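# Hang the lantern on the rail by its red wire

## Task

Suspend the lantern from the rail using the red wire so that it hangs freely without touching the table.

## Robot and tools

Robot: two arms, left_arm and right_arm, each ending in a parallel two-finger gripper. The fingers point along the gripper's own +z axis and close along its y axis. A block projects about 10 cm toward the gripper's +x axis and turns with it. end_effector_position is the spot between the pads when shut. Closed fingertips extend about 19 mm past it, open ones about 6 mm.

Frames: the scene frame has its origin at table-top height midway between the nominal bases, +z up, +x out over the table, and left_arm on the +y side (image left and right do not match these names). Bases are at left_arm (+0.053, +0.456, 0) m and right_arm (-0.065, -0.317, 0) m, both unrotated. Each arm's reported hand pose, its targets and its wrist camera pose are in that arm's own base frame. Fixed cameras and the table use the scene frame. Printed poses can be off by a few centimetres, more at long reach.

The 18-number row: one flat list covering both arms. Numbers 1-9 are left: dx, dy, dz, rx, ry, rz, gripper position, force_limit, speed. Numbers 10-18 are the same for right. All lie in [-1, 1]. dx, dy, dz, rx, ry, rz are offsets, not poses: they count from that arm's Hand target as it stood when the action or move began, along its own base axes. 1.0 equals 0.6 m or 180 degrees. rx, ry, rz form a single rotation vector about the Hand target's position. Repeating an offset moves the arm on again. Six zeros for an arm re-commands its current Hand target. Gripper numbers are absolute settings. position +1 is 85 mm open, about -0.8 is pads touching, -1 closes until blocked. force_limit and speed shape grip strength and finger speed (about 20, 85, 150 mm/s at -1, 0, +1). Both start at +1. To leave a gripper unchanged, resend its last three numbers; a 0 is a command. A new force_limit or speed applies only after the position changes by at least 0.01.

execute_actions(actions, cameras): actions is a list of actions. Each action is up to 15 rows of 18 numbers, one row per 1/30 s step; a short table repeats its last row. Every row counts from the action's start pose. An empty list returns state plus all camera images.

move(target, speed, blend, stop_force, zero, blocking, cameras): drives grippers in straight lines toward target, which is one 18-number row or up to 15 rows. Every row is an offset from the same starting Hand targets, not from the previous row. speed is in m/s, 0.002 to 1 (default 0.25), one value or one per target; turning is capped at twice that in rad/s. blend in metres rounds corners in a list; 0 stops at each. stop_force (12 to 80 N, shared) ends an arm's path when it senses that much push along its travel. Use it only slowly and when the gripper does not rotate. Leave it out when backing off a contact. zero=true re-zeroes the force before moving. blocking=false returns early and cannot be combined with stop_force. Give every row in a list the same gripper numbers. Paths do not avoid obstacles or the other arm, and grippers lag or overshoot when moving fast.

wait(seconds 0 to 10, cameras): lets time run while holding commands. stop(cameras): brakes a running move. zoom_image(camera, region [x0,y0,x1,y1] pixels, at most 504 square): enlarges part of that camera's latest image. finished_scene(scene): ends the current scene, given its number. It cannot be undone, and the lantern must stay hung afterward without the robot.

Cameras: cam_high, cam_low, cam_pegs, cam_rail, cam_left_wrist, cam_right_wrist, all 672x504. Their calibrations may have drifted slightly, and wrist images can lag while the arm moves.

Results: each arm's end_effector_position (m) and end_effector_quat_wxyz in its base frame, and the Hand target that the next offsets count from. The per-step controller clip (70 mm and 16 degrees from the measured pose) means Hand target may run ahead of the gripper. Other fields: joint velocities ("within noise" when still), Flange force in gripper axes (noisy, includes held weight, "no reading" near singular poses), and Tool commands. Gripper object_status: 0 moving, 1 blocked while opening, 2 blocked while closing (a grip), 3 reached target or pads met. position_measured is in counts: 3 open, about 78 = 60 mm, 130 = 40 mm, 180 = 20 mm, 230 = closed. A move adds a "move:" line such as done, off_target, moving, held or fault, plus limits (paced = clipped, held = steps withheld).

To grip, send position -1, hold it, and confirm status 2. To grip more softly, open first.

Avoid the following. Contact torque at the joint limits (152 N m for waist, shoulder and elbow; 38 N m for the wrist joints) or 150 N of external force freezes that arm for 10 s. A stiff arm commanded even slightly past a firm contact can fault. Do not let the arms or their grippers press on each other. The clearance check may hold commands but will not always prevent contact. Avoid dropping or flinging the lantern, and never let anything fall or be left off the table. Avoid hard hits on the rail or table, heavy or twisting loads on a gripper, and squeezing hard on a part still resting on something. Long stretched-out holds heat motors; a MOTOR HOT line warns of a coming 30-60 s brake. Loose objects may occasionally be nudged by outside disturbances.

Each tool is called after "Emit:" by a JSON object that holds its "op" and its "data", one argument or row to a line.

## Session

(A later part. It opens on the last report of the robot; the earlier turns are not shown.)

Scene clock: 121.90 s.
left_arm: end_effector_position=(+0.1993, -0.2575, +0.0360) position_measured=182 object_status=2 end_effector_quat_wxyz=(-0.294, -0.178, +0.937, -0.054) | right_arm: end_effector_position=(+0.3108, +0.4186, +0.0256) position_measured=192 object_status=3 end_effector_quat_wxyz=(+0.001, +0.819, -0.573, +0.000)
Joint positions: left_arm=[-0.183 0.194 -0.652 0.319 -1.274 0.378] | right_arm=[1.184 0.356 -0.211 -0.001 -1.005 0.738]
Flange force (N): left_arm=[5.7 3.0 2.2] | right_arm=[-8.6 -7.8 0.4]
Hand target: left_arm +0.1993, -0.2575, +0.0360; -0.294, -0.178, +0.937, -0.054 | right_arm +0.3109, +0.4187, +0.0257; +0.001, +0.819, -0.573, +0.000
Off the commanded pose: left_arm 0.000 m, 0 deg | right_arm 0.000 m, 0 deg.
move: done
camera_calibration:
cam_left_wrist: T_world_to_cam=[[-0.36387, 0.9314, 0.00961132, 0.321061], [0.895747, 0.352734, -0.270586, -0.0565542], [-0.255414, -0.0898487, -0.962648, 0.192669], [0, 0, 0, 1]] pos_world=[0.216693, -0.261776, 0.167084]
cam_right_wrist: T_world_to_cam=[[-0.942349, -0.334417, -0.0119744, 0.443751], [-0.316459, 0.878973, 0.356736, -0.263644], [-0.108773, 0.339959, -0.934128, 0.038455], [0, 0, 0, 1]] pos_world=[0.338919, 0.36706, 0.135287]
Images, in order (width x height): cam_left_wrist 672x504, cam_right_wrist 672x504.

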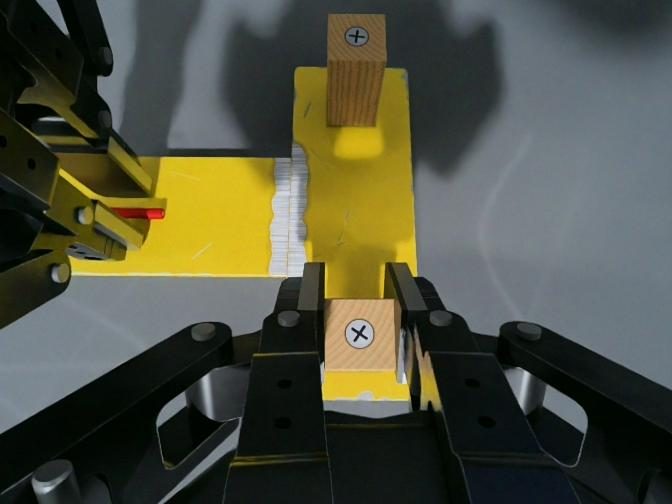

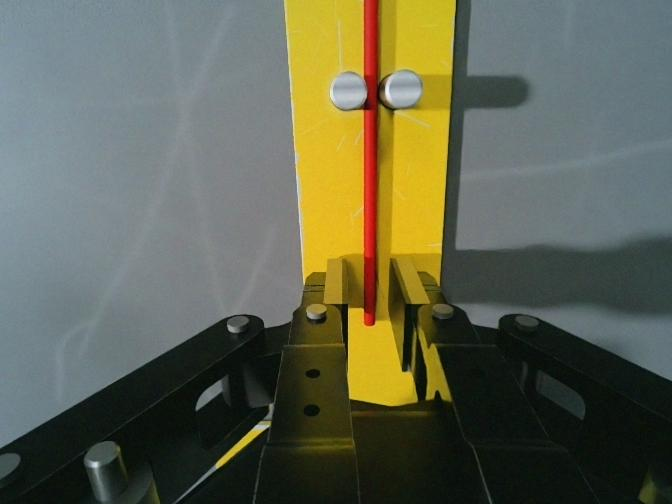

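Emit:
{"op": "move", "data": {
  "target": [0,0,0,0,0,0,-1,0.6,-1,0,0,0,0,0,0,-1,0.3,-0.8]
}}

Emit:
{"op": "move", "data": {
  "target": [
    [0,0,0,0,0,0,-1,0.6,-1,0.0355,0.004,0.004,0,0,-0.222,-1,0.3,-0.8],
    [0,0,0,0,0,0,-1,0.6,-1,0.067,-0.0075,0.007,0,0,-0.444,-1,0.3,-0.8],
    [0,0,0,0,0,0,-1,0.6,-1,0.0887,-0.0307,0.009,0,0,-0.667,-1,0.3,-0.8]
  ],
  "speed": 0.13,
  "blend": 0.004,
  "cameras": ["cam_right_wrist","cam_left_wrist","cam_pegs"]
}}

Scene clock: 123.17 s.
left_arm: end_effector_position=(+0.1993, -0.2575, +0.0360) position_measured=182 object_status=2 end_effector_quat_wxyz=(-0.294, -0.178, +0.937, -0.054) | right_arm: end_effector_position=(+0.3109, +0.4187, +0.0257) position_measured=226 object_status=2 end_effector_quat_wxyz=(+0.001, +0.819, -0.573, +0.000)
Joint positions: left_arm=[-0.183 0.194 -0.652 0.319 -1.274 0.378] | right_arm=[1.184 0.356 -0.211 -0.001 -1.005 0.738]
Flange force (N): left_arm=[4.9 2.7 3.3] | right_arm=[-9.0 -6.4 -1.3]
Hand target: left_arm +0.1993, -0.2575, +0.0360; -0.294, -0.178, +0.937, -0.054 | right_arm +0.3109, +0.4187, +0.0257; +0.001, +0.819, -0.573, +0.000
Off the commanded pose: left_arm 0.000 m, 0 deg | right_arm 0.000 m, 0 deg.
move: done

Scene clock: 130.27 s.
left_arm: end_effector_position=(+0.1993, -0.2575, +0.0360) position_measured=182 object_status=2 end_effector_quat_wxyz=(-0.294, -0.178, +0.937, -0.054) | right_arm: end_effector_position=(+0.3566, +0.4082, +0.0304) position_measured=226 object_status=2 end_effector_quat_wxyz=(-0.001, -0.114, +0.993, +0.001)
Joint positions: left_arm=[-0.183 0.194 -0.652 0.319 -1.274 0.378] | right_arm=[1.094 0.393 -0.145 -0.002 -1.031 -0.864]
Flange force (N): left_arm=[6.2 4.0 1.8] | right_arm=[-7.0 6.9 0.4]
Hand target: left_arm +0.1993, -0.2575, +0.0360; -0.294, -0.178, +0.937, -0.054 | right_arm +0.3566, +0.4083, +0.0304; -0.001, -0.114, +0.993, +0.001 (not the last commanded pose)
Off the commanded pose: left_arm 0.000 m, 0 deg | right_arm 0.011 m, 23 deg.
move: held (right_arm; a check stopped the path); path passed 2 of 3 targets; limits=held
pose unreachable (right arm): on one or more control steps of this call, first in action 0 (counted from 0), this arm could not follow its commanded pose, so it was not sent that pose on those steps. It may still have moved: this result reports where it is.
cause: moving toward the commanded pose would bring a part of the arm too close to another arm (this arm's gripper and the left arm's gripper, 6 mm apart when this arm was first held).
camera_calibration:
cam_left_wrist: T_world_to_cam=[[-0.36387, 0.9314, 0.00961132, 0.321061], [0.895747, 0.352734, -0.270586, -0.0565542], [-0.255414, -0.0898487, -0.962648, 0.192669], [0, 0, 0, 1]] pos_world=[0.216693, -0.261776, 0.167084]
cam_right_wrist: T_world_to_cam=[[-0.217973, 0.975886, -0.0115414, -0.3098], [0.911001, 0.207694, 0.356286, -0.40535], [0.350092, 0.0671467, -0.934306, -0.000812962], [0, 0, 0, 1]] pos_world=[0.302031, 0.386573, 0.140086]
Images, in order (width x height): cam_pegs 672x504, cam_left_wrist 672x504, cam_right_wrist 672x504.

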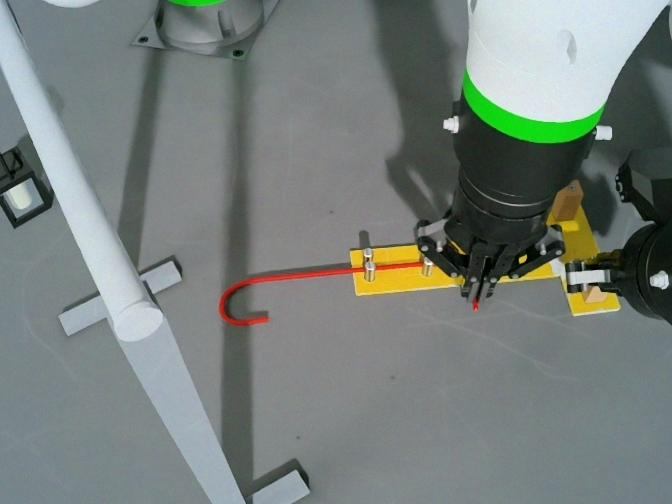

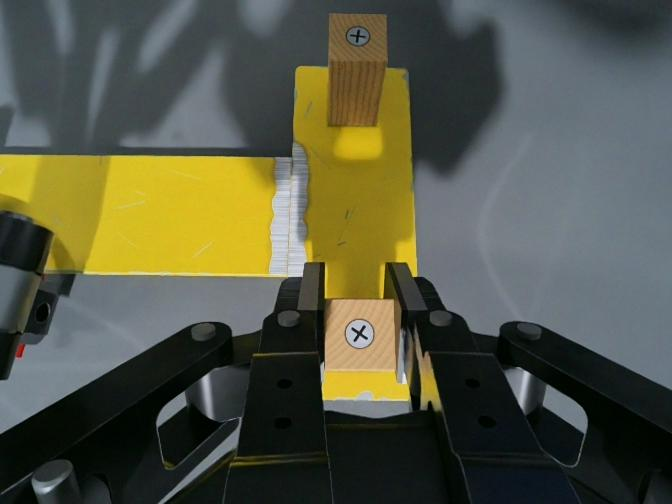

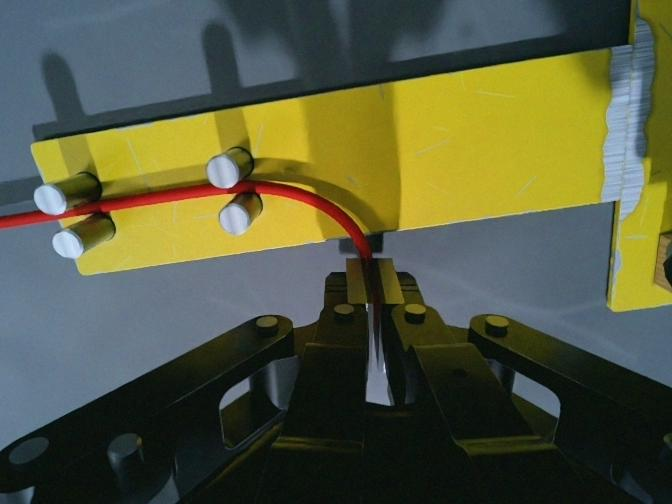

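Emit:
{"op": "move", "data": {
  "target": [
    [0,0,0,0,0,0,-1,0.6,-1,0.0223,-0.0163,0,0,0,0,-1,0.3,-0.8],
    [0,0,0,0,0,0,-1,0.6,-1,0.021,-0.0285,0.003,0,0,-0.183,-1,0.3,-0.8],
    [0,0,0,0,0,0,-1,0.6,-1,0.0203,-0.0413,0.005,0,0,-0.35,-1,0.3,-0.8],
    [0,0,0,0,0,0,-1,0.6,-1,0.0157,-0.0638,0.005,0,0,-0.544,-1,0.3,-0.8]
  ],
  "speed": 0.13,
  "blend": 0.003,
  "cameras": ["cam_right_wrist","cam_left_wrist","cam_pegs"]
}}

Scene clock: 139.20 s.
left_arm: end_effector_position=(+0.1993, -0.2575, +0.0360) position_measured=182 object_status=2 end_effector_quat_wxyz=(-0.294, -0.178, +0.937, -0.054) | right_arm: end_effector_position=(+0.3661, +0.3699, +0.0334) position_measured=226 object_status=2 end_effector_quat_wxyz=(+0.000, +0.674, +0.738, +0.001)
Joint positions: left_arm=[-0.183 0.194 -0.652 0.319 -1.274 0.378] | right_arm=[1.044 0.341 -0.212 0.001 -1.016 -2.524]
Flange force (N): left_arm=[7.4 5.6 1.3] | right_arm=[6.0 5.9 0.3]
Hand target: left_arm +0.1993, -0.2575, +0.0360; -0.294, -0.178, +0.937, -0.054 | right_arm +0.3660, +0.3700, +0.0334; +0.000, +0.674, +0.738, +0.001
Off the commanded pose: left_arm 0.000 m, 0 deg | right_arm 0.000 m, 0 deg.
move: done
camera_calibration:
cam_left_wrist: T_world_to_cam=[[-0.36387, 0.9314, 0.00961132, 0.321061], [0.895747, 0.352734, -0.270586, -0.0565542], [-0.255414, -0.0898487, -0.962648, 0.192669], [0, 0, 0, 1]] pos_world=[0.216693, -0.261776, 0.167084]
cam_right_wrist: T_world_to_cam=[[0.996612, 0.0814318, -0.0115888, -0.384113], [0.0802092, -0.930953, 0.35622, 0.318258], [0.018219, -0.355942, -0.93433, 0.279137], [0, 0, 0, 1]] pos_world=[0.352199, 0.426919, 0.142985]
Images, in order (width x height): cam_pegs 672x504, cam_left_wrist 672x504, cam_right_wrist 672x504.

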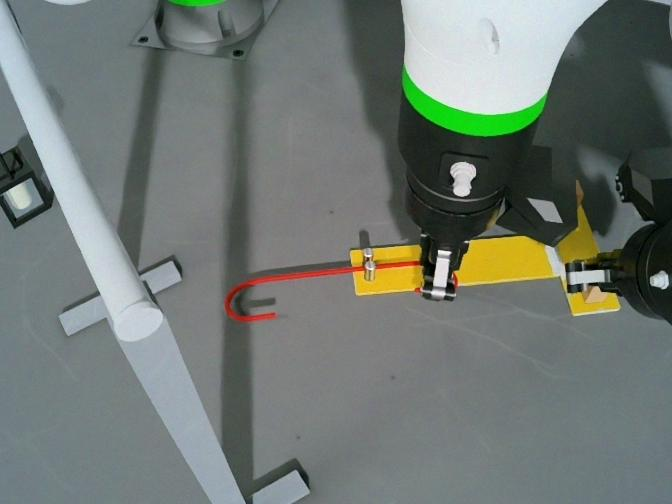

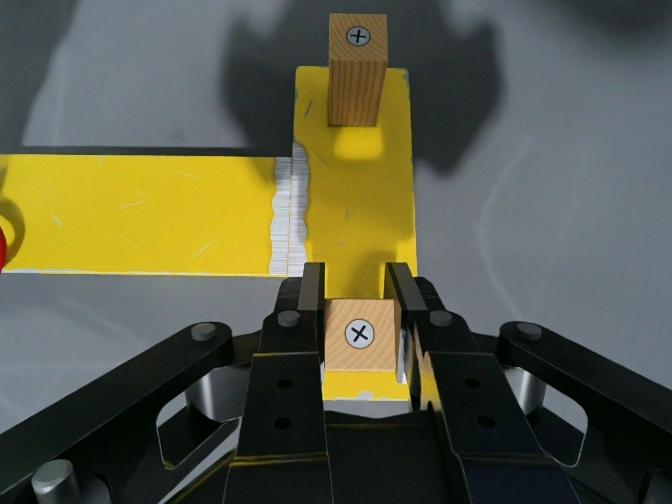

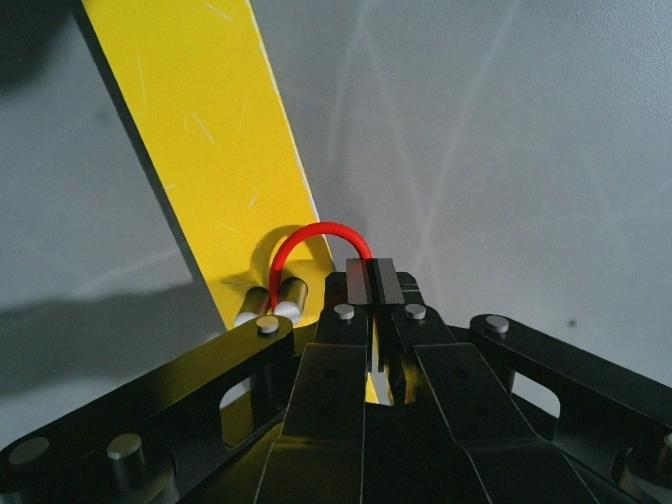

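Emit:
{"op": "move", "data": {
  "target": [0,0,0,0,0,0,-1,0.6,-1,0,0,0,0,0,0,-0.55,0.3,-0.8]
}}

Emit:
{"op": "move", "data": {
  "target": [
    [0,0,0,0,0,0,-1,0.6,-1,0,0,0.12,0,0,0,-0.55,0.3,-0.8],
    [0,0,0,0,0,0,0,0.6,-0.5,0,-0.35,0.4,0,0,0,-0.55,0.3,-0.8]
  ],
  "speed": [0.08,0.25]
}}

Emit:
{"op": "move", "data": {
  "target": [
    [0,0,0.15,0,0,0,0,0.6,-0.5,-0.13,-0.58,0.1,0,0,0,1,0.3,0],
    [0,0,0.25,0.07,-0.18,0,0,0.6,-0.5,-0.13,-0.58,0.1,0,0,0,1,0.3,0]
  ],
  "cameras": ["all"]
}}

Emit:
{"op": "zoom_image", "data": {
  "camera": "cam_pegs",
  "region": [200, 180, 470, 360]
}}

Scene clock: 144.80 s.
left_arm: end_effector_position=(+0.1993, -0.2575, +0.0360) position_measured=182 object_status=2 end_effector_quat_wxyz=(-0.294, -0.178, +0.937, -0.054) | right_arm: end_effector_position=(+0.3660, +0.3700, +0.0334) position_measured=199 object_status=0 end_effector_quat_wxyz=(+0.000, +0.674, +0.738, +0.001)
Joint positions: left_arm=[-0.183 0.194 -0.652 0.319 -1.274 0.378] | right_arm=[1.044 0.341 -0.212 0.001 -1.016 -2.525]
Flange force (N): left_arm=[6.1 3.0 1.5] | right_arm=[8.9 5.3 0.2]
Hand target: left_arm +0.1993, -0.2575, +0.0360; -0.294, -0.178, +0.937, -0.054 | right_arm +0.3660, +0.3700, +0.0334; +0.000, +0.674, +0.738, +0.001
Off the commanded pose: left_arm 0.000 m, 0 deg | right_arm 0.000 m, 0 deg.
move: done

Scene clock: 148.30 s.
left_arm: end_effector_position=(+0.1993, -0.2575, +0.0360) position_measured=129 object_status=0 end_effector_quat_wxyz=(-0.294, -0.178, +0.937, -0.054) | right_arm: end_effector_position=(+0.3660, +0.1600, +0.2734) position_measured=199 object_status=3 end_effector_quat_wxyz=(+0.000, +0.674, +0.738, +0.001)
Joint positions: left_arm=[-0.183 0.194 -0.652 0.319 -1.274 0.378] | right_arm=[0.744 -0.13 -0.143 0 -1.555 -2.224]
Flange force (N): left_arm=[7.2 3.0 0.5] | right_arm=[7.1 5.9 -5.4]
Hand target: left_arm +0.1993, -0.2575, +0.0360; -0.294, -0.178, +0.937, -0.054 | right_arm +0.3660, +0.1600, +0.2734; +0.000, +0.674, +0.738, +0.001
Off the commanded pose: left_arm 0.000 m, 0 deg | right_arm 0.000 m, 0 deg.
move: done

Scene clock: 152.03 s.
left_arm: end_effector_position=(+0.1994, -0.2575, +0.1860) position_measured=129 object_status=3 end_effector_quat_wxyz=(+0.000, -0.187, +0.982, +0.000) | right_arm: end_effector_position=(+0.2880, -0.1880, +0.3334) position_measured=3 object_status=3 end_effector_quat_wxyz=(+0.000, +0.674, +0.738, +0.001)
Joint positions: left_arm=[-0.501 -0.308 -0.489 0 -1.39 0.877] | right_arm=[-0.192 -0.264 -0.112 -0.002 -1.721 -1.288]
Flange force (N): left_arm=[6.1 7.7 1.7] | right_arm=[-0.3 8.8 -6.8]
Hand target: left_arm +0.1993, -0.2575, +0.1860; +0.000, -0.187, +0.982, +0.000 | right_arm +0.2880, -0.1880, +0.3334; +0.000, +0.674, +0.738, +0.001
Off the commanded pose: left_arm 0.000 m, 0 deg | right_arm 0.000 m, 0 deg.
move: done
camera_calibration:
cam_left_wrist: T_world_to_cam=[[-0.368709, 0.92952, 0.00680512, 0.320631], [0.879365, 0.346422, 0.326663, -0.125438], [0.301282, 0.126428, -0.945116, 0.278442], [0, 0, 0, 1]] pos_world=[0.144635, -0.289782, 0.301954]
cam_right_wrist: T_world_to_cam=[[0.996604, 0.081525, -0.0116234, -0.257341], [0.0803085, -0.930945, 0.356218, -0.301748], [0.01822, -0.355942, -0.93433, 0.362279], [0, 0, 0, 1]] pos_world=[0.274099, -0.130981, 0.442985]

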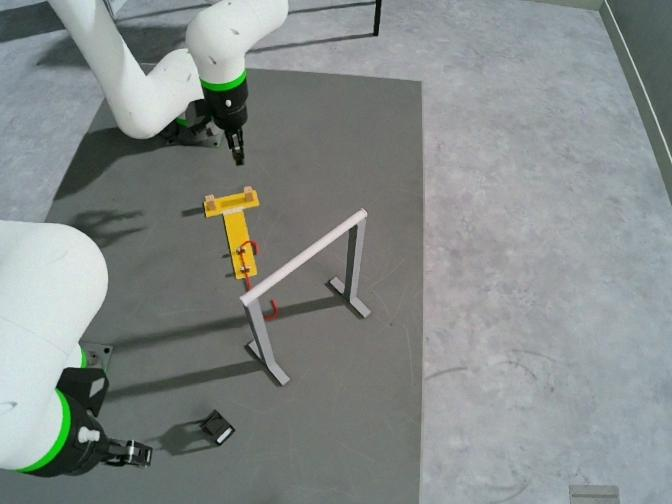

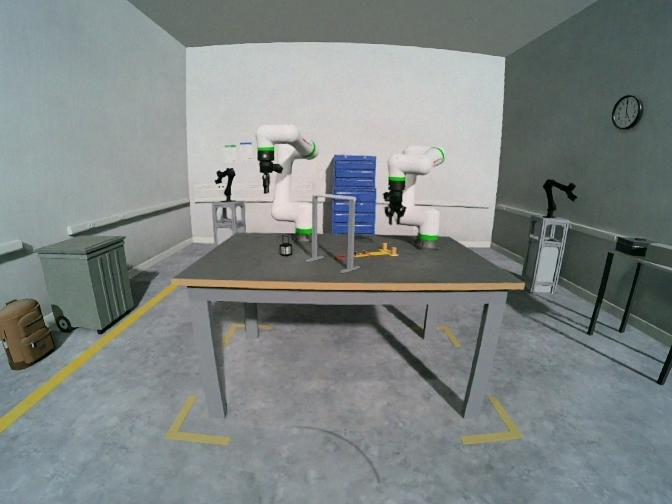

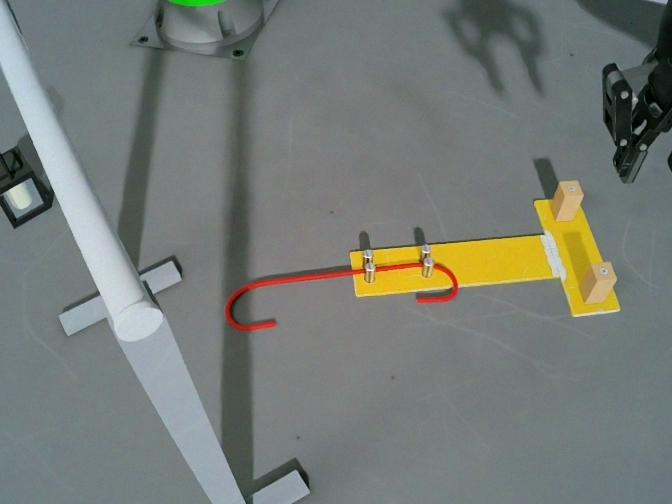

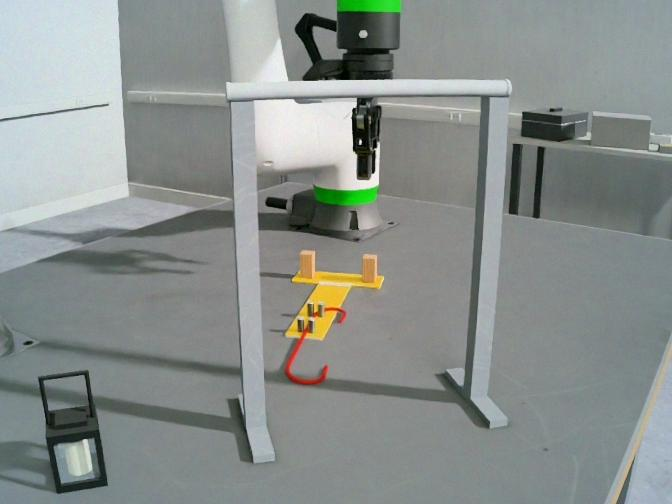

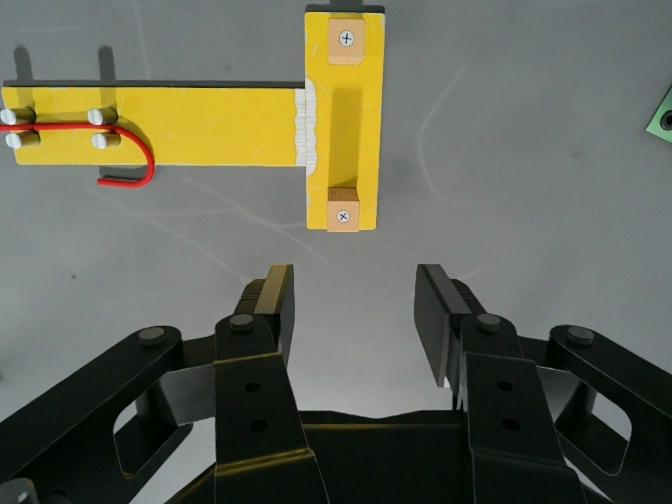

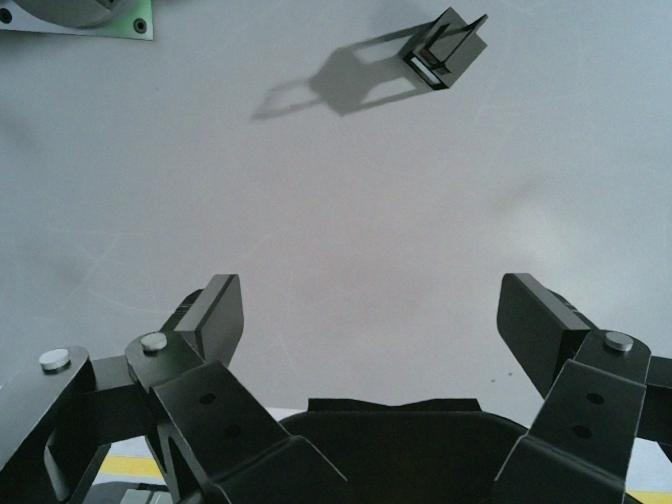

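Scaled by 1.867 from the camera's 672x504 image, which has a finer 960x720 frame.

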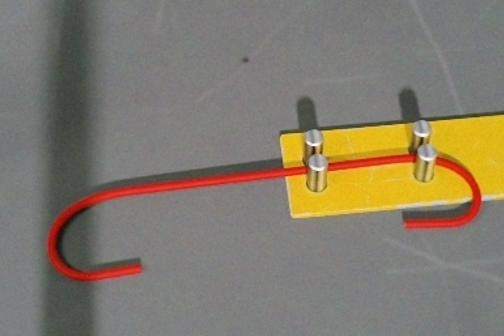

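Emit:
{"op": "move", "data": {
  "target": [0,0,0,0,0,0,0,0.6,-0.5,0.108,0.21,-0.09,0,0,0,1,0.3,0],
  "cameras": ["cam_right_wrist","cam_rail"]
}}

Emit:
{"op": "zoom_image", "data": {
  "camera": "cam_right_wrist",
  "region": [230, 100, 460, 400]
}}

Scene clock: 153.97 s.
left_arm: end_effector_position=(+0.1993, -0.2575, +0.1860) position_measured=129 object_status=3 end_effector_quat_wxyz=(+0.000, -0.187, +0.982, +0.000) | right_arm: end_effector_position=(+0.3528, -0.0621, +0.2794) position_measured=3 object_status=3 end_effector_quat_wxyz=(+0.000, +0.674, +0.738, +0.001)
Joint positions: left_arm=[-0.501 -0.308 -0.489 0 -1.39 0.877] | right_arm=[0.196 -0.238 -0.218 -0.001 -1.588 -1.676]
Flange force (N): left_arm=[4.6 4.9 1.5] | right_arm=[5.5 8.1 -5.4]
Hand target: left_arm +0.1993, -0.2575, +0.1860; +0.000, -0.187, +0.982, +0.000 | right_arm +0.3528, -0.0620, +0.2794; +0.000, +0.674, +0.738, +0.001
Off the commanded pose: left_arm 0.000 m, 0 deg | right_arm 0.000 m, 0 deg.
move: done
camera_calibration:
cam_right_wrist: T_world_to_cam=[[0.996603, 0.081526, -0.0116237, -0.332711], [0.0803096, -0.930945, 0.356218, -0.170538], [0.01822, -0.355942, -0.93433, 0.355553], [0, 0, 0, 1]] pos_world=[0.338799, -0.00508097, 0.389085]
Images, in order (width x height): cam_rail 672x504, cam_right_wrist 672x504.

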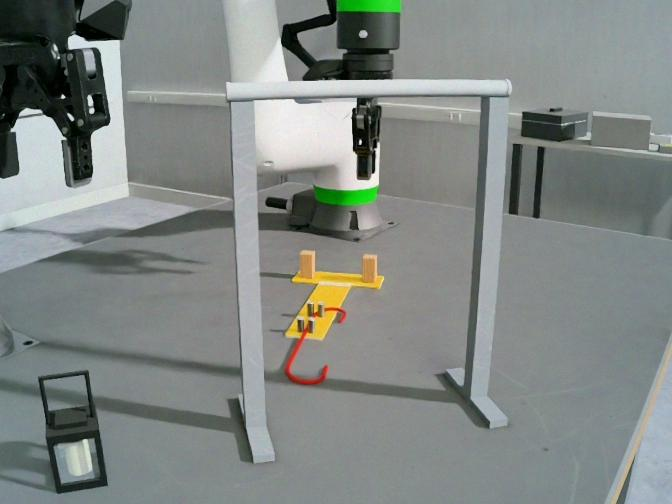

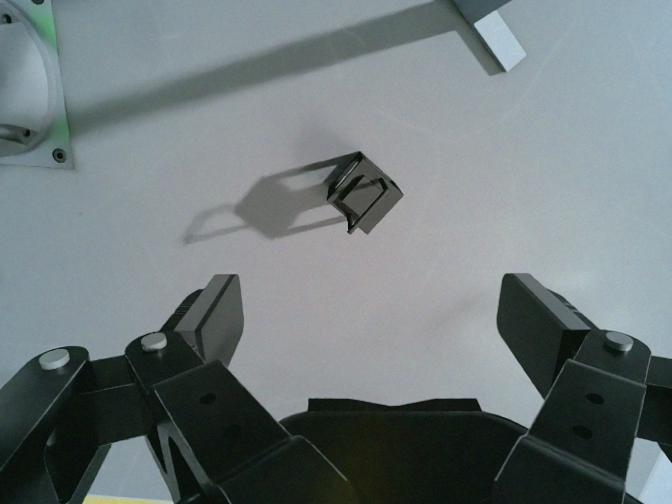

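Scaled by 1.680 from the camera's 672x504 image, which has a finer 960x720 frame.

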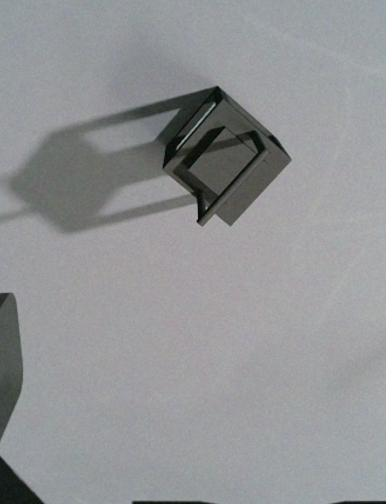

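Emit:
{"op": "move", "data": {
  "target": [0,0,0,0,0,0,0,0.6,-0.5,0.018,-0.0215,-0.12,0,0,-0.244,1,0.3,0],
  "cameras": ["cam_right_wrist","cam_rail"]
}}

Scene clock: 157.13 s.
left_arm: end_effector_position=(+0.1993, -0.2575, +0.1860) position_measured=129 object_status=3 end_effector_quat_wxyz=(+0.000, -0.187, +0.982, +0.000) | right_arm: end_effector_position=(+0.3636, -0.0749, +0.2074) position_measured=3 object_status=3 end_effector_quat_wxyz=(+0.001, +0.902, +0.433, +0.001)
Joint positions: left_arm=[-0.501 -0.308 -0.489 0 -1.39 0.877] | right_arm=[0.155 -0.19 -0.349 0.001 -1.41 -2.402]
Flange force (N): left_arm=[4.8 4.4 1.0] | right_arm=[8.4 4.0 -3.8]
Hand target: left_arm +0.1993, -0.2575, +0.1860; +0.000, -0.187, +0.982, +0.000 | right_arm +0.3636, -0.0749, +0.2074; +0.001, +0.902, +0.433, +0.001
Off the commanded pose: left_arm 0.000 m, 0 deg | right_arm 0.000 m, 0 deg.
move: done
camera_calibration:
cam_right_wrist: T_world_to_cam=[[0.774457, -0.63252, -0.0115879, -0.316104], [-0.587862, -0.726304, 0.356232, 0.100583], [-0.23374, -0.269074, -0.934326, 0.381536], [0, 0, 0, 1]] pos_world=[0.393119, -0.0242268, 0.316985]
Images, in order (width x height): cam_rail 672x504, cam_right_wrist 672x504.

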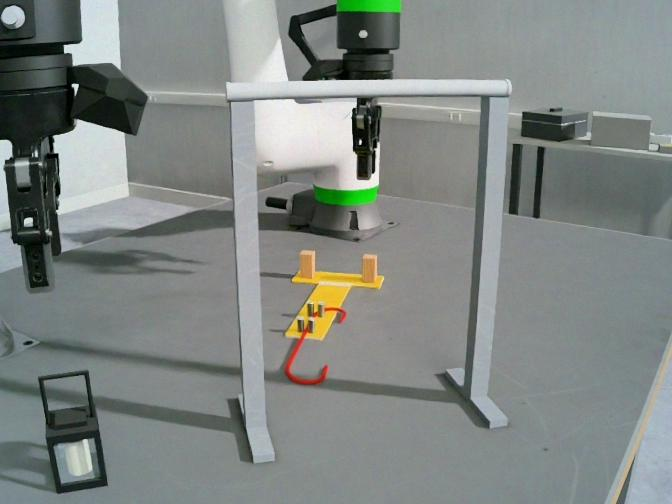

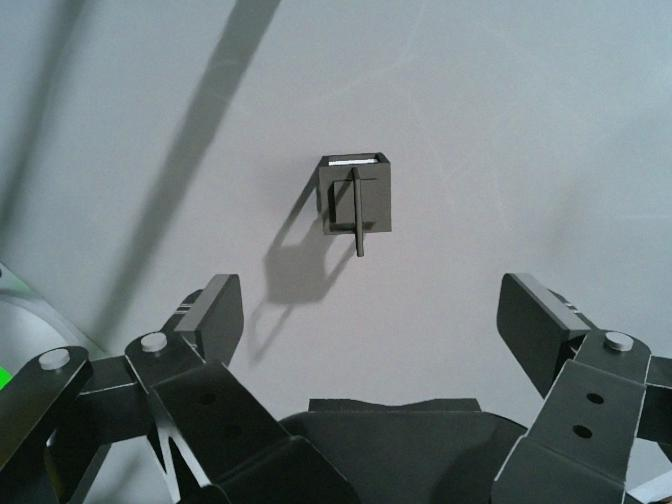

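Emit:
{"op": "move", "data": {
  "target": [0,0,0,0,0,0,0,0.6,-0.5,-0.003,-0.005,-0.2757,0,0,0,1,0.3,0],
  "speed": 0.1,
  "cameras": ["cam_right_wrist","cam_rail"]
}}

Scene clock: 159.93 s.
left_arm: end_effector_position=(+0.1993, -0.2575, +0.1860) position_measured=129 object_status=3 end_effector_quat_wxyz=(+0.000, -0.187, +0.982, +0.000) | right_arm: end_effector_position=(+0.3623, -0.0787, +0.0549) position_measured=3 object_status=3 end_effector_quat_wxyz=(+0.002, +0.901, +0.434, +0.000)
Joint positions: left_arm=[-0.501 -0.308 -0.489 0 -1.39 0.877] | right_arm=[0.148 -0.046 -0.605 0.005 -1.01 -2.395]
Flange force (N): left_arm=[4.3 3.4 0.8] | right_arm=[9.2 4.3 0.3]
Flange force when the fault began (N): right_arm=[-6.1 -18.7 -148.6]
Hand target: left_arm +0.1993, -0.2575, +0.1860; +0.000, -0.187, +0.982, +0.000 | right_arm +0.3623, -0.0787, +0.0549; +0.002, +0.901, +0.434, +0.000 (not the last commanded pose)
Tool commands: left_gripper/position=+0.0 left_gripper/force_limit=+0.6 left_gripper/speed=-0.5 right_gripper/position=+1.0 right_gripper/force_limit=+0.301961 right_gripper/speed=+0.003922
Off the commanded pose: left_arm 0.000 m, 0 deg | right_arm 0.013 m, 0 deg.
FORCE FAULT: contact force on the right arm reached its limit, and that arm stopped. The contact can be on any part of that arm, not only on its tool. That arm's remaining commands of this call were not run. That arm is still stopped at the end of this call. That arm stays stopped for about 10 more seconds. Until then a move that you send moves the other arm only, and its call returns only when the move has ended. Once the stop has ended, the next robot result says so. If the stop ends while you think or write, that arm runs what you send next, counted from a new Hand target: where the arm stands when the stop ends. While its stop runs, that arm takes no new command, but its gripper still runs the gripper command that each later call begins with. Until it ends, the stop uses up actions while you think or wait. An arm that is not stopped still takes commands.
move: fault (right_arm)
camera_calibration:
cam_right_wrist: T_world_to_cam=[[0.775885, -0.63081, -0.00900535, -0.319752], [-0.586452, -0.726441, 0.358271, 0.150765], [-0.232543, -0.272696, -0.933574, 0.237032], [0, 0, 0, 1]] pos_world=[0.391627, -0.0275433, 0.164393]
Images, in order (width x height): cam_rail 672x504, cam_right_wrist 672x504.

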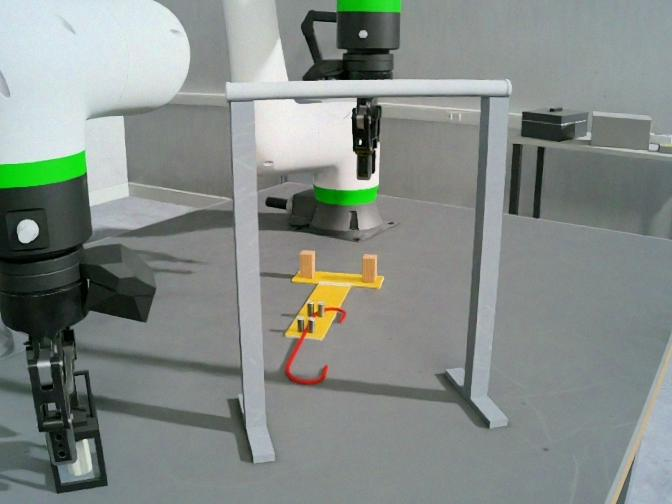

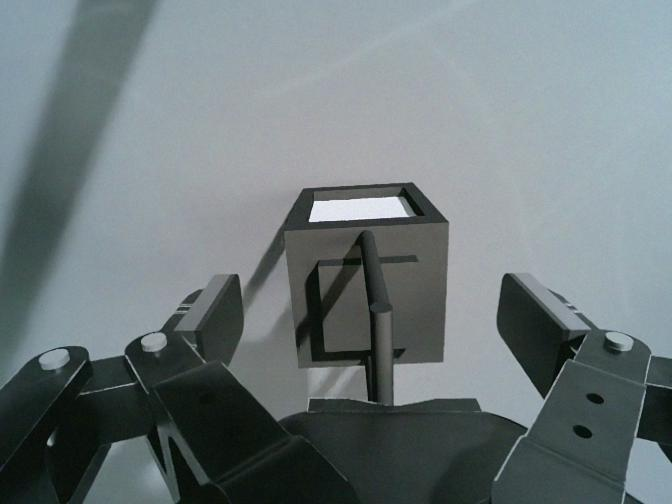

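Emit:
{"op": "wait", "data": {
  "seconds": 6
}}

Emit:
{"op": "move", "data": {
  "target": [0,0,0,0,0,0,0,0.6,-0.5,0,0,0.12,0,0,0,1,0.3,0],
  "cameras": ["cam_right_wrist","cam_rail"]
}}

Emit:
{"op": "zoom_image", "data": {
  "camera": "cam_rail",
  "region": [0, 340, 150, 504]
}}

Scene clock: 170.90 s.
left_arm: end_effector_position=(+0.1993, -0.2575, +0.1860) position_measured=129 object_status=3 end_effector_quat_wxyz=(+0.000, -0.187, +0.982, +0.000) | right_arm: end_effector_position=(+0.3623, -0.0787, +0.0549) position_measured=3 object_status=3 end_effector_quat_wxyz=(+0.002, +0.901, +0.434, +0.000)
Joint positions: left_arm=[-0.501 -0.308 -0.489 0 -1.39 0.877] | right_arm=[0.148 -0.046 -0.605 0.005 -1.01 -2.395]
Flange force (N): left_arm=[4.5 3.9 1.0] | right_arm=[7.4 5.5 -0.5]
Hand target: left_arm +0.1993, -0.2575, +0.1860; +0.000, -0.187, +0.982, +0.000 | right_arm +0.3623, -0.0787, +0.0549; +0.002, +0.901, +0.434, +0.000 (not the last commanded pose)
Tool commands: left_gripper/position=+0.0 left_gripper/force_limit=+0.6 left_gripper/speed=-0.5 right_gripper/position=+1.0 right_gripper/force_limit=+0.301961 right_gripper/speed=+0.003922
Off the commanded pose: left_arm 0.000 m, 0 deg | right_arm 0.013 m, 0 deg.
FORCE FAULT, CONTINUED: the right arm's stop, for the force fault that an earlier result reported, is over. The rest of the stop counts as 20 of the actions that you can send in this scene. During its stop the right arm's controller moved it back a little. That arm's target is now where it stood when the stop ended, not its last command. That arm accepts commands again.
wait: 6.00 s; at rest from the start

Scene clock: 171.83 s.
left_arm: end_effector_position=(+0.1993, -0.2575, +0.1860) position_measured=129 object_status=3 end_effector_quat_wxyz=(+0.000, -0.187, +0.982, +0.000) | right_arm: end_effector_position=(+0.3623, -0.0787, +0.1268) position_measured=3 object_status=3 end_effector_quat_wxyz=(+0.002, +0.901, +0.434, +0.000)
Joint positions: left_arm=[-0.501 -0.308 -0.489 0 -1.39 0.877] | right_arm=[0.148 -0.138 -0.5 0.004 -1.206 -2.394]
Flange force (N): left_arm=[4.9 4.1 1.2] | right_arm=[7.4 4.8 -2.0]
Hand target: left_arm +0.1993, -0.2575, +0.1860; +0.000, -0.187, +0.982, +0.000 | right_arm +0.3623, -0.0787, +0.1269; +0.002, +0.901, +0.434, +0.000
Off the commanded pose: left_arm 0.000 m, 0 deg | right_arm 0.000 m, 0 deg.
move: done
camera_calibration:
cam_right_wrist: T_world_to_cam=[[0.775982, -0.630691, -0.00899497, -0.319141], [-0.586327, -0.726509, 0.358338, 0.124902], [-0.232535, -0.272789, -0.933549, 0.304238], [0, 0, 0, 1]] pos_world=[0.391627, -0.0275437, 0.236394]
Images, in order (width x height): cam_rail 672x504, cam_right_wrist 672x504.

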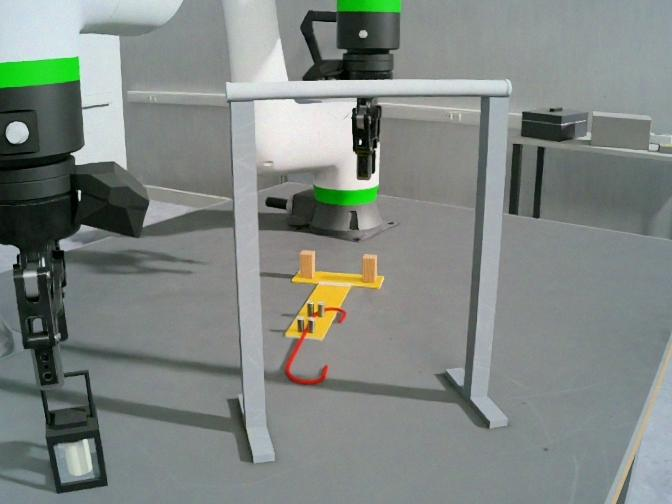

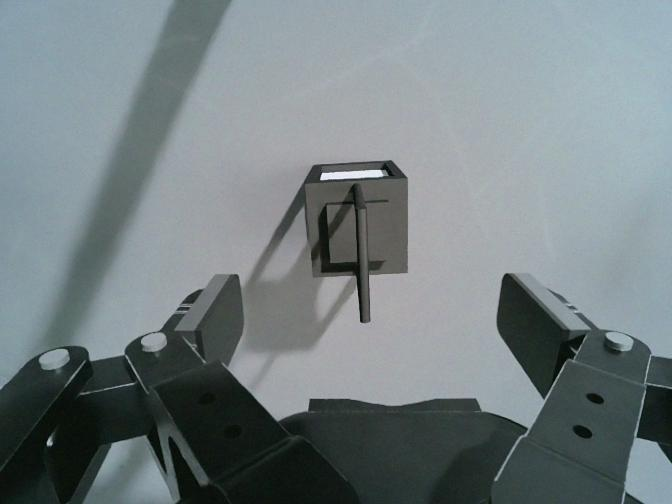

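Scaled by 3.073 from the camera's 672x504 image, which has a finer 960x720 frame.

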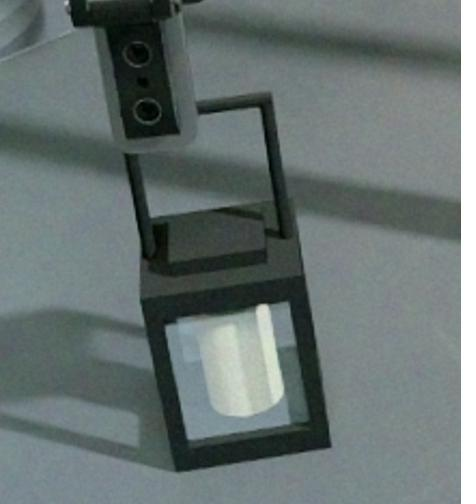

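Emit:
{"op": "move", "data": {
  "target": [0,0,0,0,0,0,0,0.6,-0.5,0,0,0,0,0,0.01,-0.2,-0.5,-0.3]
}}

Emit:
{"op": "move", "data": {
  "target": [0,0,0,0,0,0,0,0.6,-0.5,0,0,-0.056,0,0,0,-0.2,-0.5,-0.3],
  "speed": 0.04,
  "stop_force": 15,
  "cameras": ["cam_right_wrist"]
}}

Scene clock: 173.73 s.
left_arm: end_effector_position=(+0.1993, -0.2575, +0.1860) position_measured=129 object_status=3 end_effector_quat_wxyz=(+0.000, -0.187, +0.982, +0.000) | right_arm: end_effector_position=(+0.3624, -0.0787, +0.1269) position_measured=154 object_status=0 end_effector_quat_wxyz=(+0.002, +0.894, +0.448, +0.001)
Joint positions: left_arm=[-0.501 -0.308 -0.489 0 -1.39 0.877] | right_arm=[0.148 -0.138 -0.5 0.004 -1.206 -2.362]
Flange force (N): left_arm=[5.0 4.0 0.7] | right_arm=[7.3 5.3 -2.3]
Hand target: left_arm +0.1993, -0.2575, +0.1860; +0.000, -0.187, +0.982, +0.000 | right_arm +0.3623, -0.0787, +0.1269; +0.002, +0.894, +0.448, +0.001
Off the commanded pose: left_arm 0.000 m, 0 deg | right_arm 0.000 m, 0 deg.
move: done

Scene clock: 175.43 s.
left_arm: end_effector_position=(+0.1993, -0.2575, +0.1860) position_measured=129 object_status=3 end_effector_quat_wxyz=(+0.000, -0.187, +0.982, +0.000) | right_arm: end_effector_position=(+0.3623, -0.0787, +0.0933) position_measured=154 object_status=3 end_effector_quat_wxyz=(+0.002, +0.894, +0.448, +0.001)
Joint positions: left_arm=[-0.501 -0.308 -0.489 0 -1.39 0.877] | right_arm=[0.148 -0.1 -0.552 0.005 -1.116 -2.363]
Flange force (N): left_arm=[4.9 3.5 0.9] | right_arm=[8.1 6.2 -1.4]
Hand target: left_arm +0.1993, -0.2575, +0.1860; +0.000, -0.187, +0.982, +0.000 | right_arm +0.3623, -0.0787, +0.0933; +0.002, +0.894, +0.448, +0.001
Off the commanded pose: left_arm 0.000 m, 0 deg | right_arm 0.000 m, 0 deg.
move: done
camera_calibration:
cam_right_wrist: T_world_to_cam=[[0.795257, -0.606206, -0.00899207, -0.324449], [-0.563412, -0.744432, 0.358311, 0.127285], [-0.223904, -0.279883, -0.933559, 0.269205], [0, 0, 0, 1]] pos_world=[0.39001, -0.026582, 0.202794]
Images, in order (width x height): cam_right_wrist 672x504.

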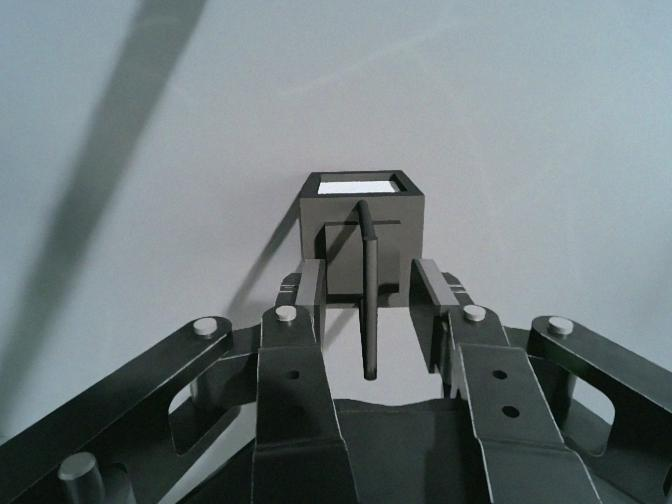

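Emit:
{"op": "move", "data": {
  "target": [-0.05,0.3,0.2,0,0,0,0,0.6,-0.5,0,0,0,0,0,0,-1,-0.5,-0.6]
}}

Emit:
{"op": "move", "data": {
  "target": [
    [0,0,0,0,0,0,0,0.6,-0.5,0,0,0.1,0,0,0,-1,-0.5,-0.6],
    [0,0,0,0,0,0,0,0.6,-0.5,-0.133,0.17,0.25,0,0,0.0,-1,-0.5,-0.6],
    [0,0,0,0,0,0,0,0.6,-0.5,-0.13,0.55,0.25,0,0,0.1,-1,-0.5,-0.6],
    [0,0,0,0,0,0,0,0.6,-0.5,0.2045,0.8595,0.25,0,0,0.205,-1,-0.5,-0.6]
  ],
  "speed": 0.16,
  "blend": [0.02,0.05,0.05,0],
  "cameras": ["all"]
}}

Scene clock: 178.37 s.
left_arm: end_effector_position=(+0.1693, -0.0775, +0.3060) position_measured=129 object_status=3 end_effector_quat_wxyz=(+0.000, -0.187, +0.982, +0.000) | right_arm: end_effector_position=(+0.3623, -0.0787, +0.0933) position_measured=225 object_status=2 end_effector_quat_wxyz=(+0.002, +0.894, +0.448, +0.000)
Joint positions: left_arm=[0.342 -0.739 -0.431 0 -1.879 0.033] | right_arm=[0.148 -0.1 -0.552 0.005 -1.116 -2.363]
Flange force (N): left_arm=no reading | right_arm=[7.6 4.2 0.4]
Hand target: left_arm +0.1693, -0.0775, +0.3060; +0.000, -0.187, +0.982, +0.000 | right_arm +0.3623, -0.0787, +0.0933; +0.002, +0.894, +0.448, +0.001
Off the commanded pose: left_arm 0.000 m, 0 deg | right_arm 0.000 m, 0 deg.
move: done

Scene clock: 183.50 s.
left_arm: end_effector_position=(+0.1693, -0.0775, +0.3060) position_measured=129 object_status=3 end_effector_quat_wxyz=(+0.000, -0.187, +0.982, +0.000) | right_arm: end_effector_position=(+0.4850, +0.4370, +0.2433) position_measured=225 object_status=2 end_effector_quat_wxyz=(+0.002, +0.706, +0.708, +0.001)
Joint positions: left_arm=[0.342 -0.739 -0.431 0 -1.879 0.033] | right_arm=[0.936 0.536 0.577 0.004 -1.61 -2.505]
Flange force (N): left_arm=no reading | right_arm=[8.9 5.0 -1.0]
Hand target: left_arm +0.1693, -0.0775, +0.3060; +0.000, -0.187, +0.982, +0.000 | right_arm +0.4850, +0.4370, +0.2433; +0.002, +0.706, +0.708, +0.001
Off the commanded pose: left_arm 0.000 m, 0 deg | right_arm 0.000 m, 0 deg.
move: done
camera_calibration:
cam_left_wrist: T_world_to_cam=[[-0.368668, 0.929535, 0.00695857, 0.141465], [0.879415, 0.346344, 0.326612, -0.20057], [0.301187, 0.126531, -0.945133, 0.378179], [0, 0, 0, 1]] pos_world=[0.114636, -0.109882, 0.421954]
cam_right_wrist: T_world_to_cam=[[0.999934, -0.00727692, -0.00893446, -0.469072], [-0.00359248, -0.933591, 0.358324, 0.337648], [-0.0109486, -0.358268, -0.933555, 0.511991], [0, 0, 0, 1]] pos_world=[0.475859, 0.495241, 0.352794]

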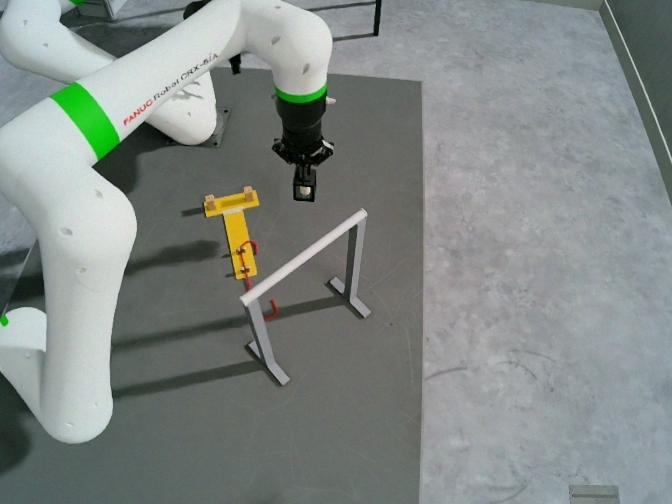

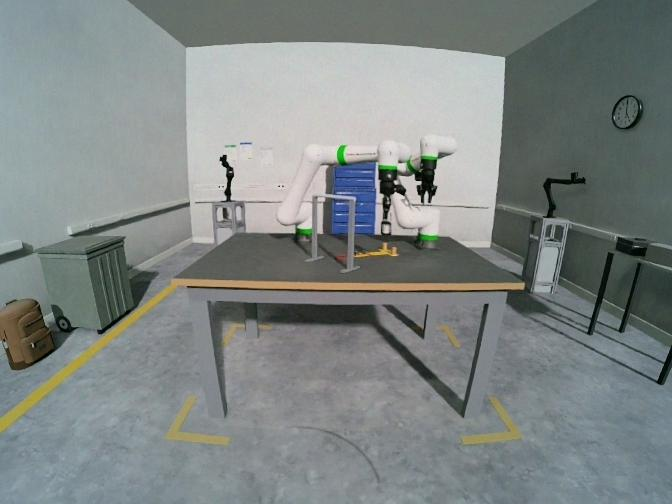

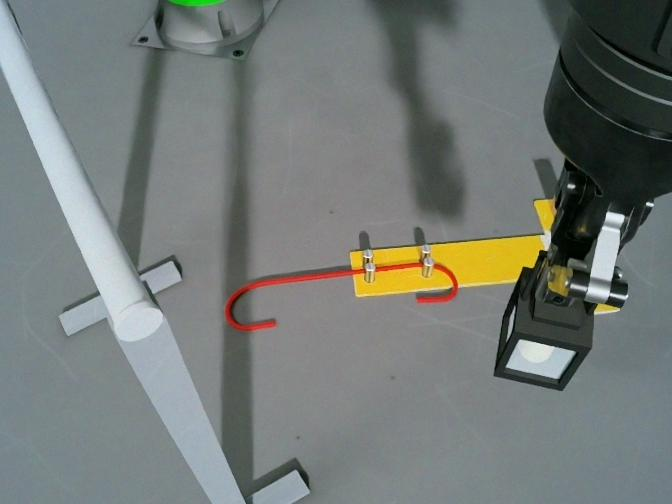

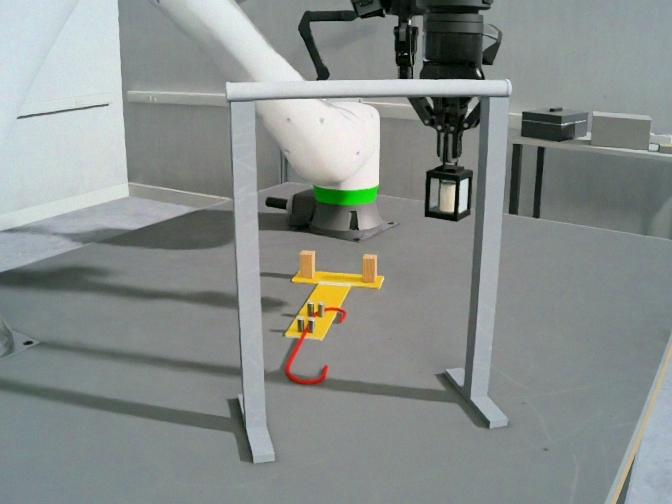

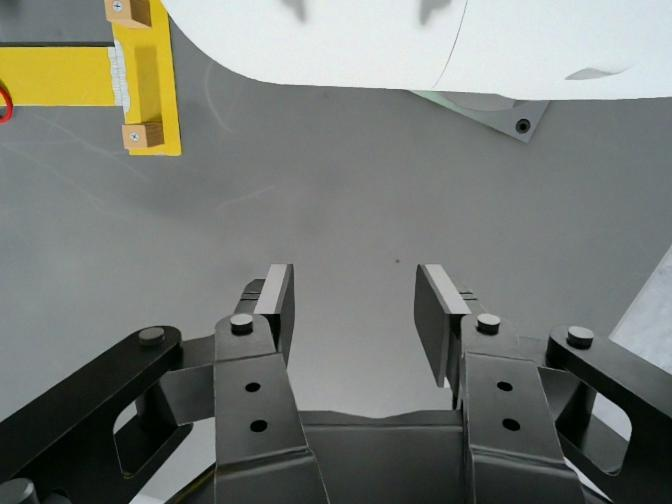

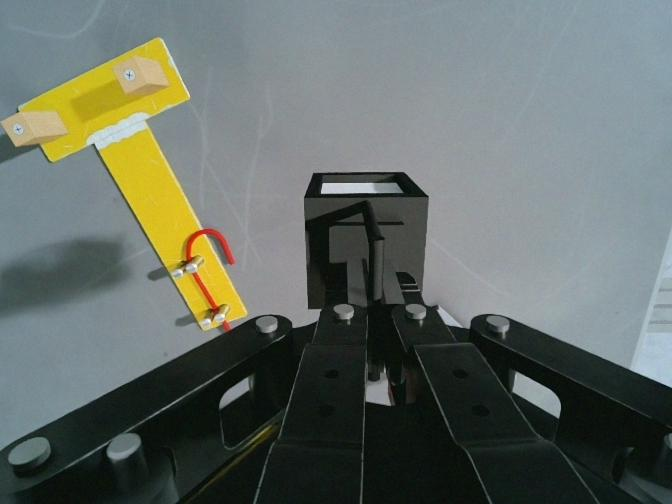

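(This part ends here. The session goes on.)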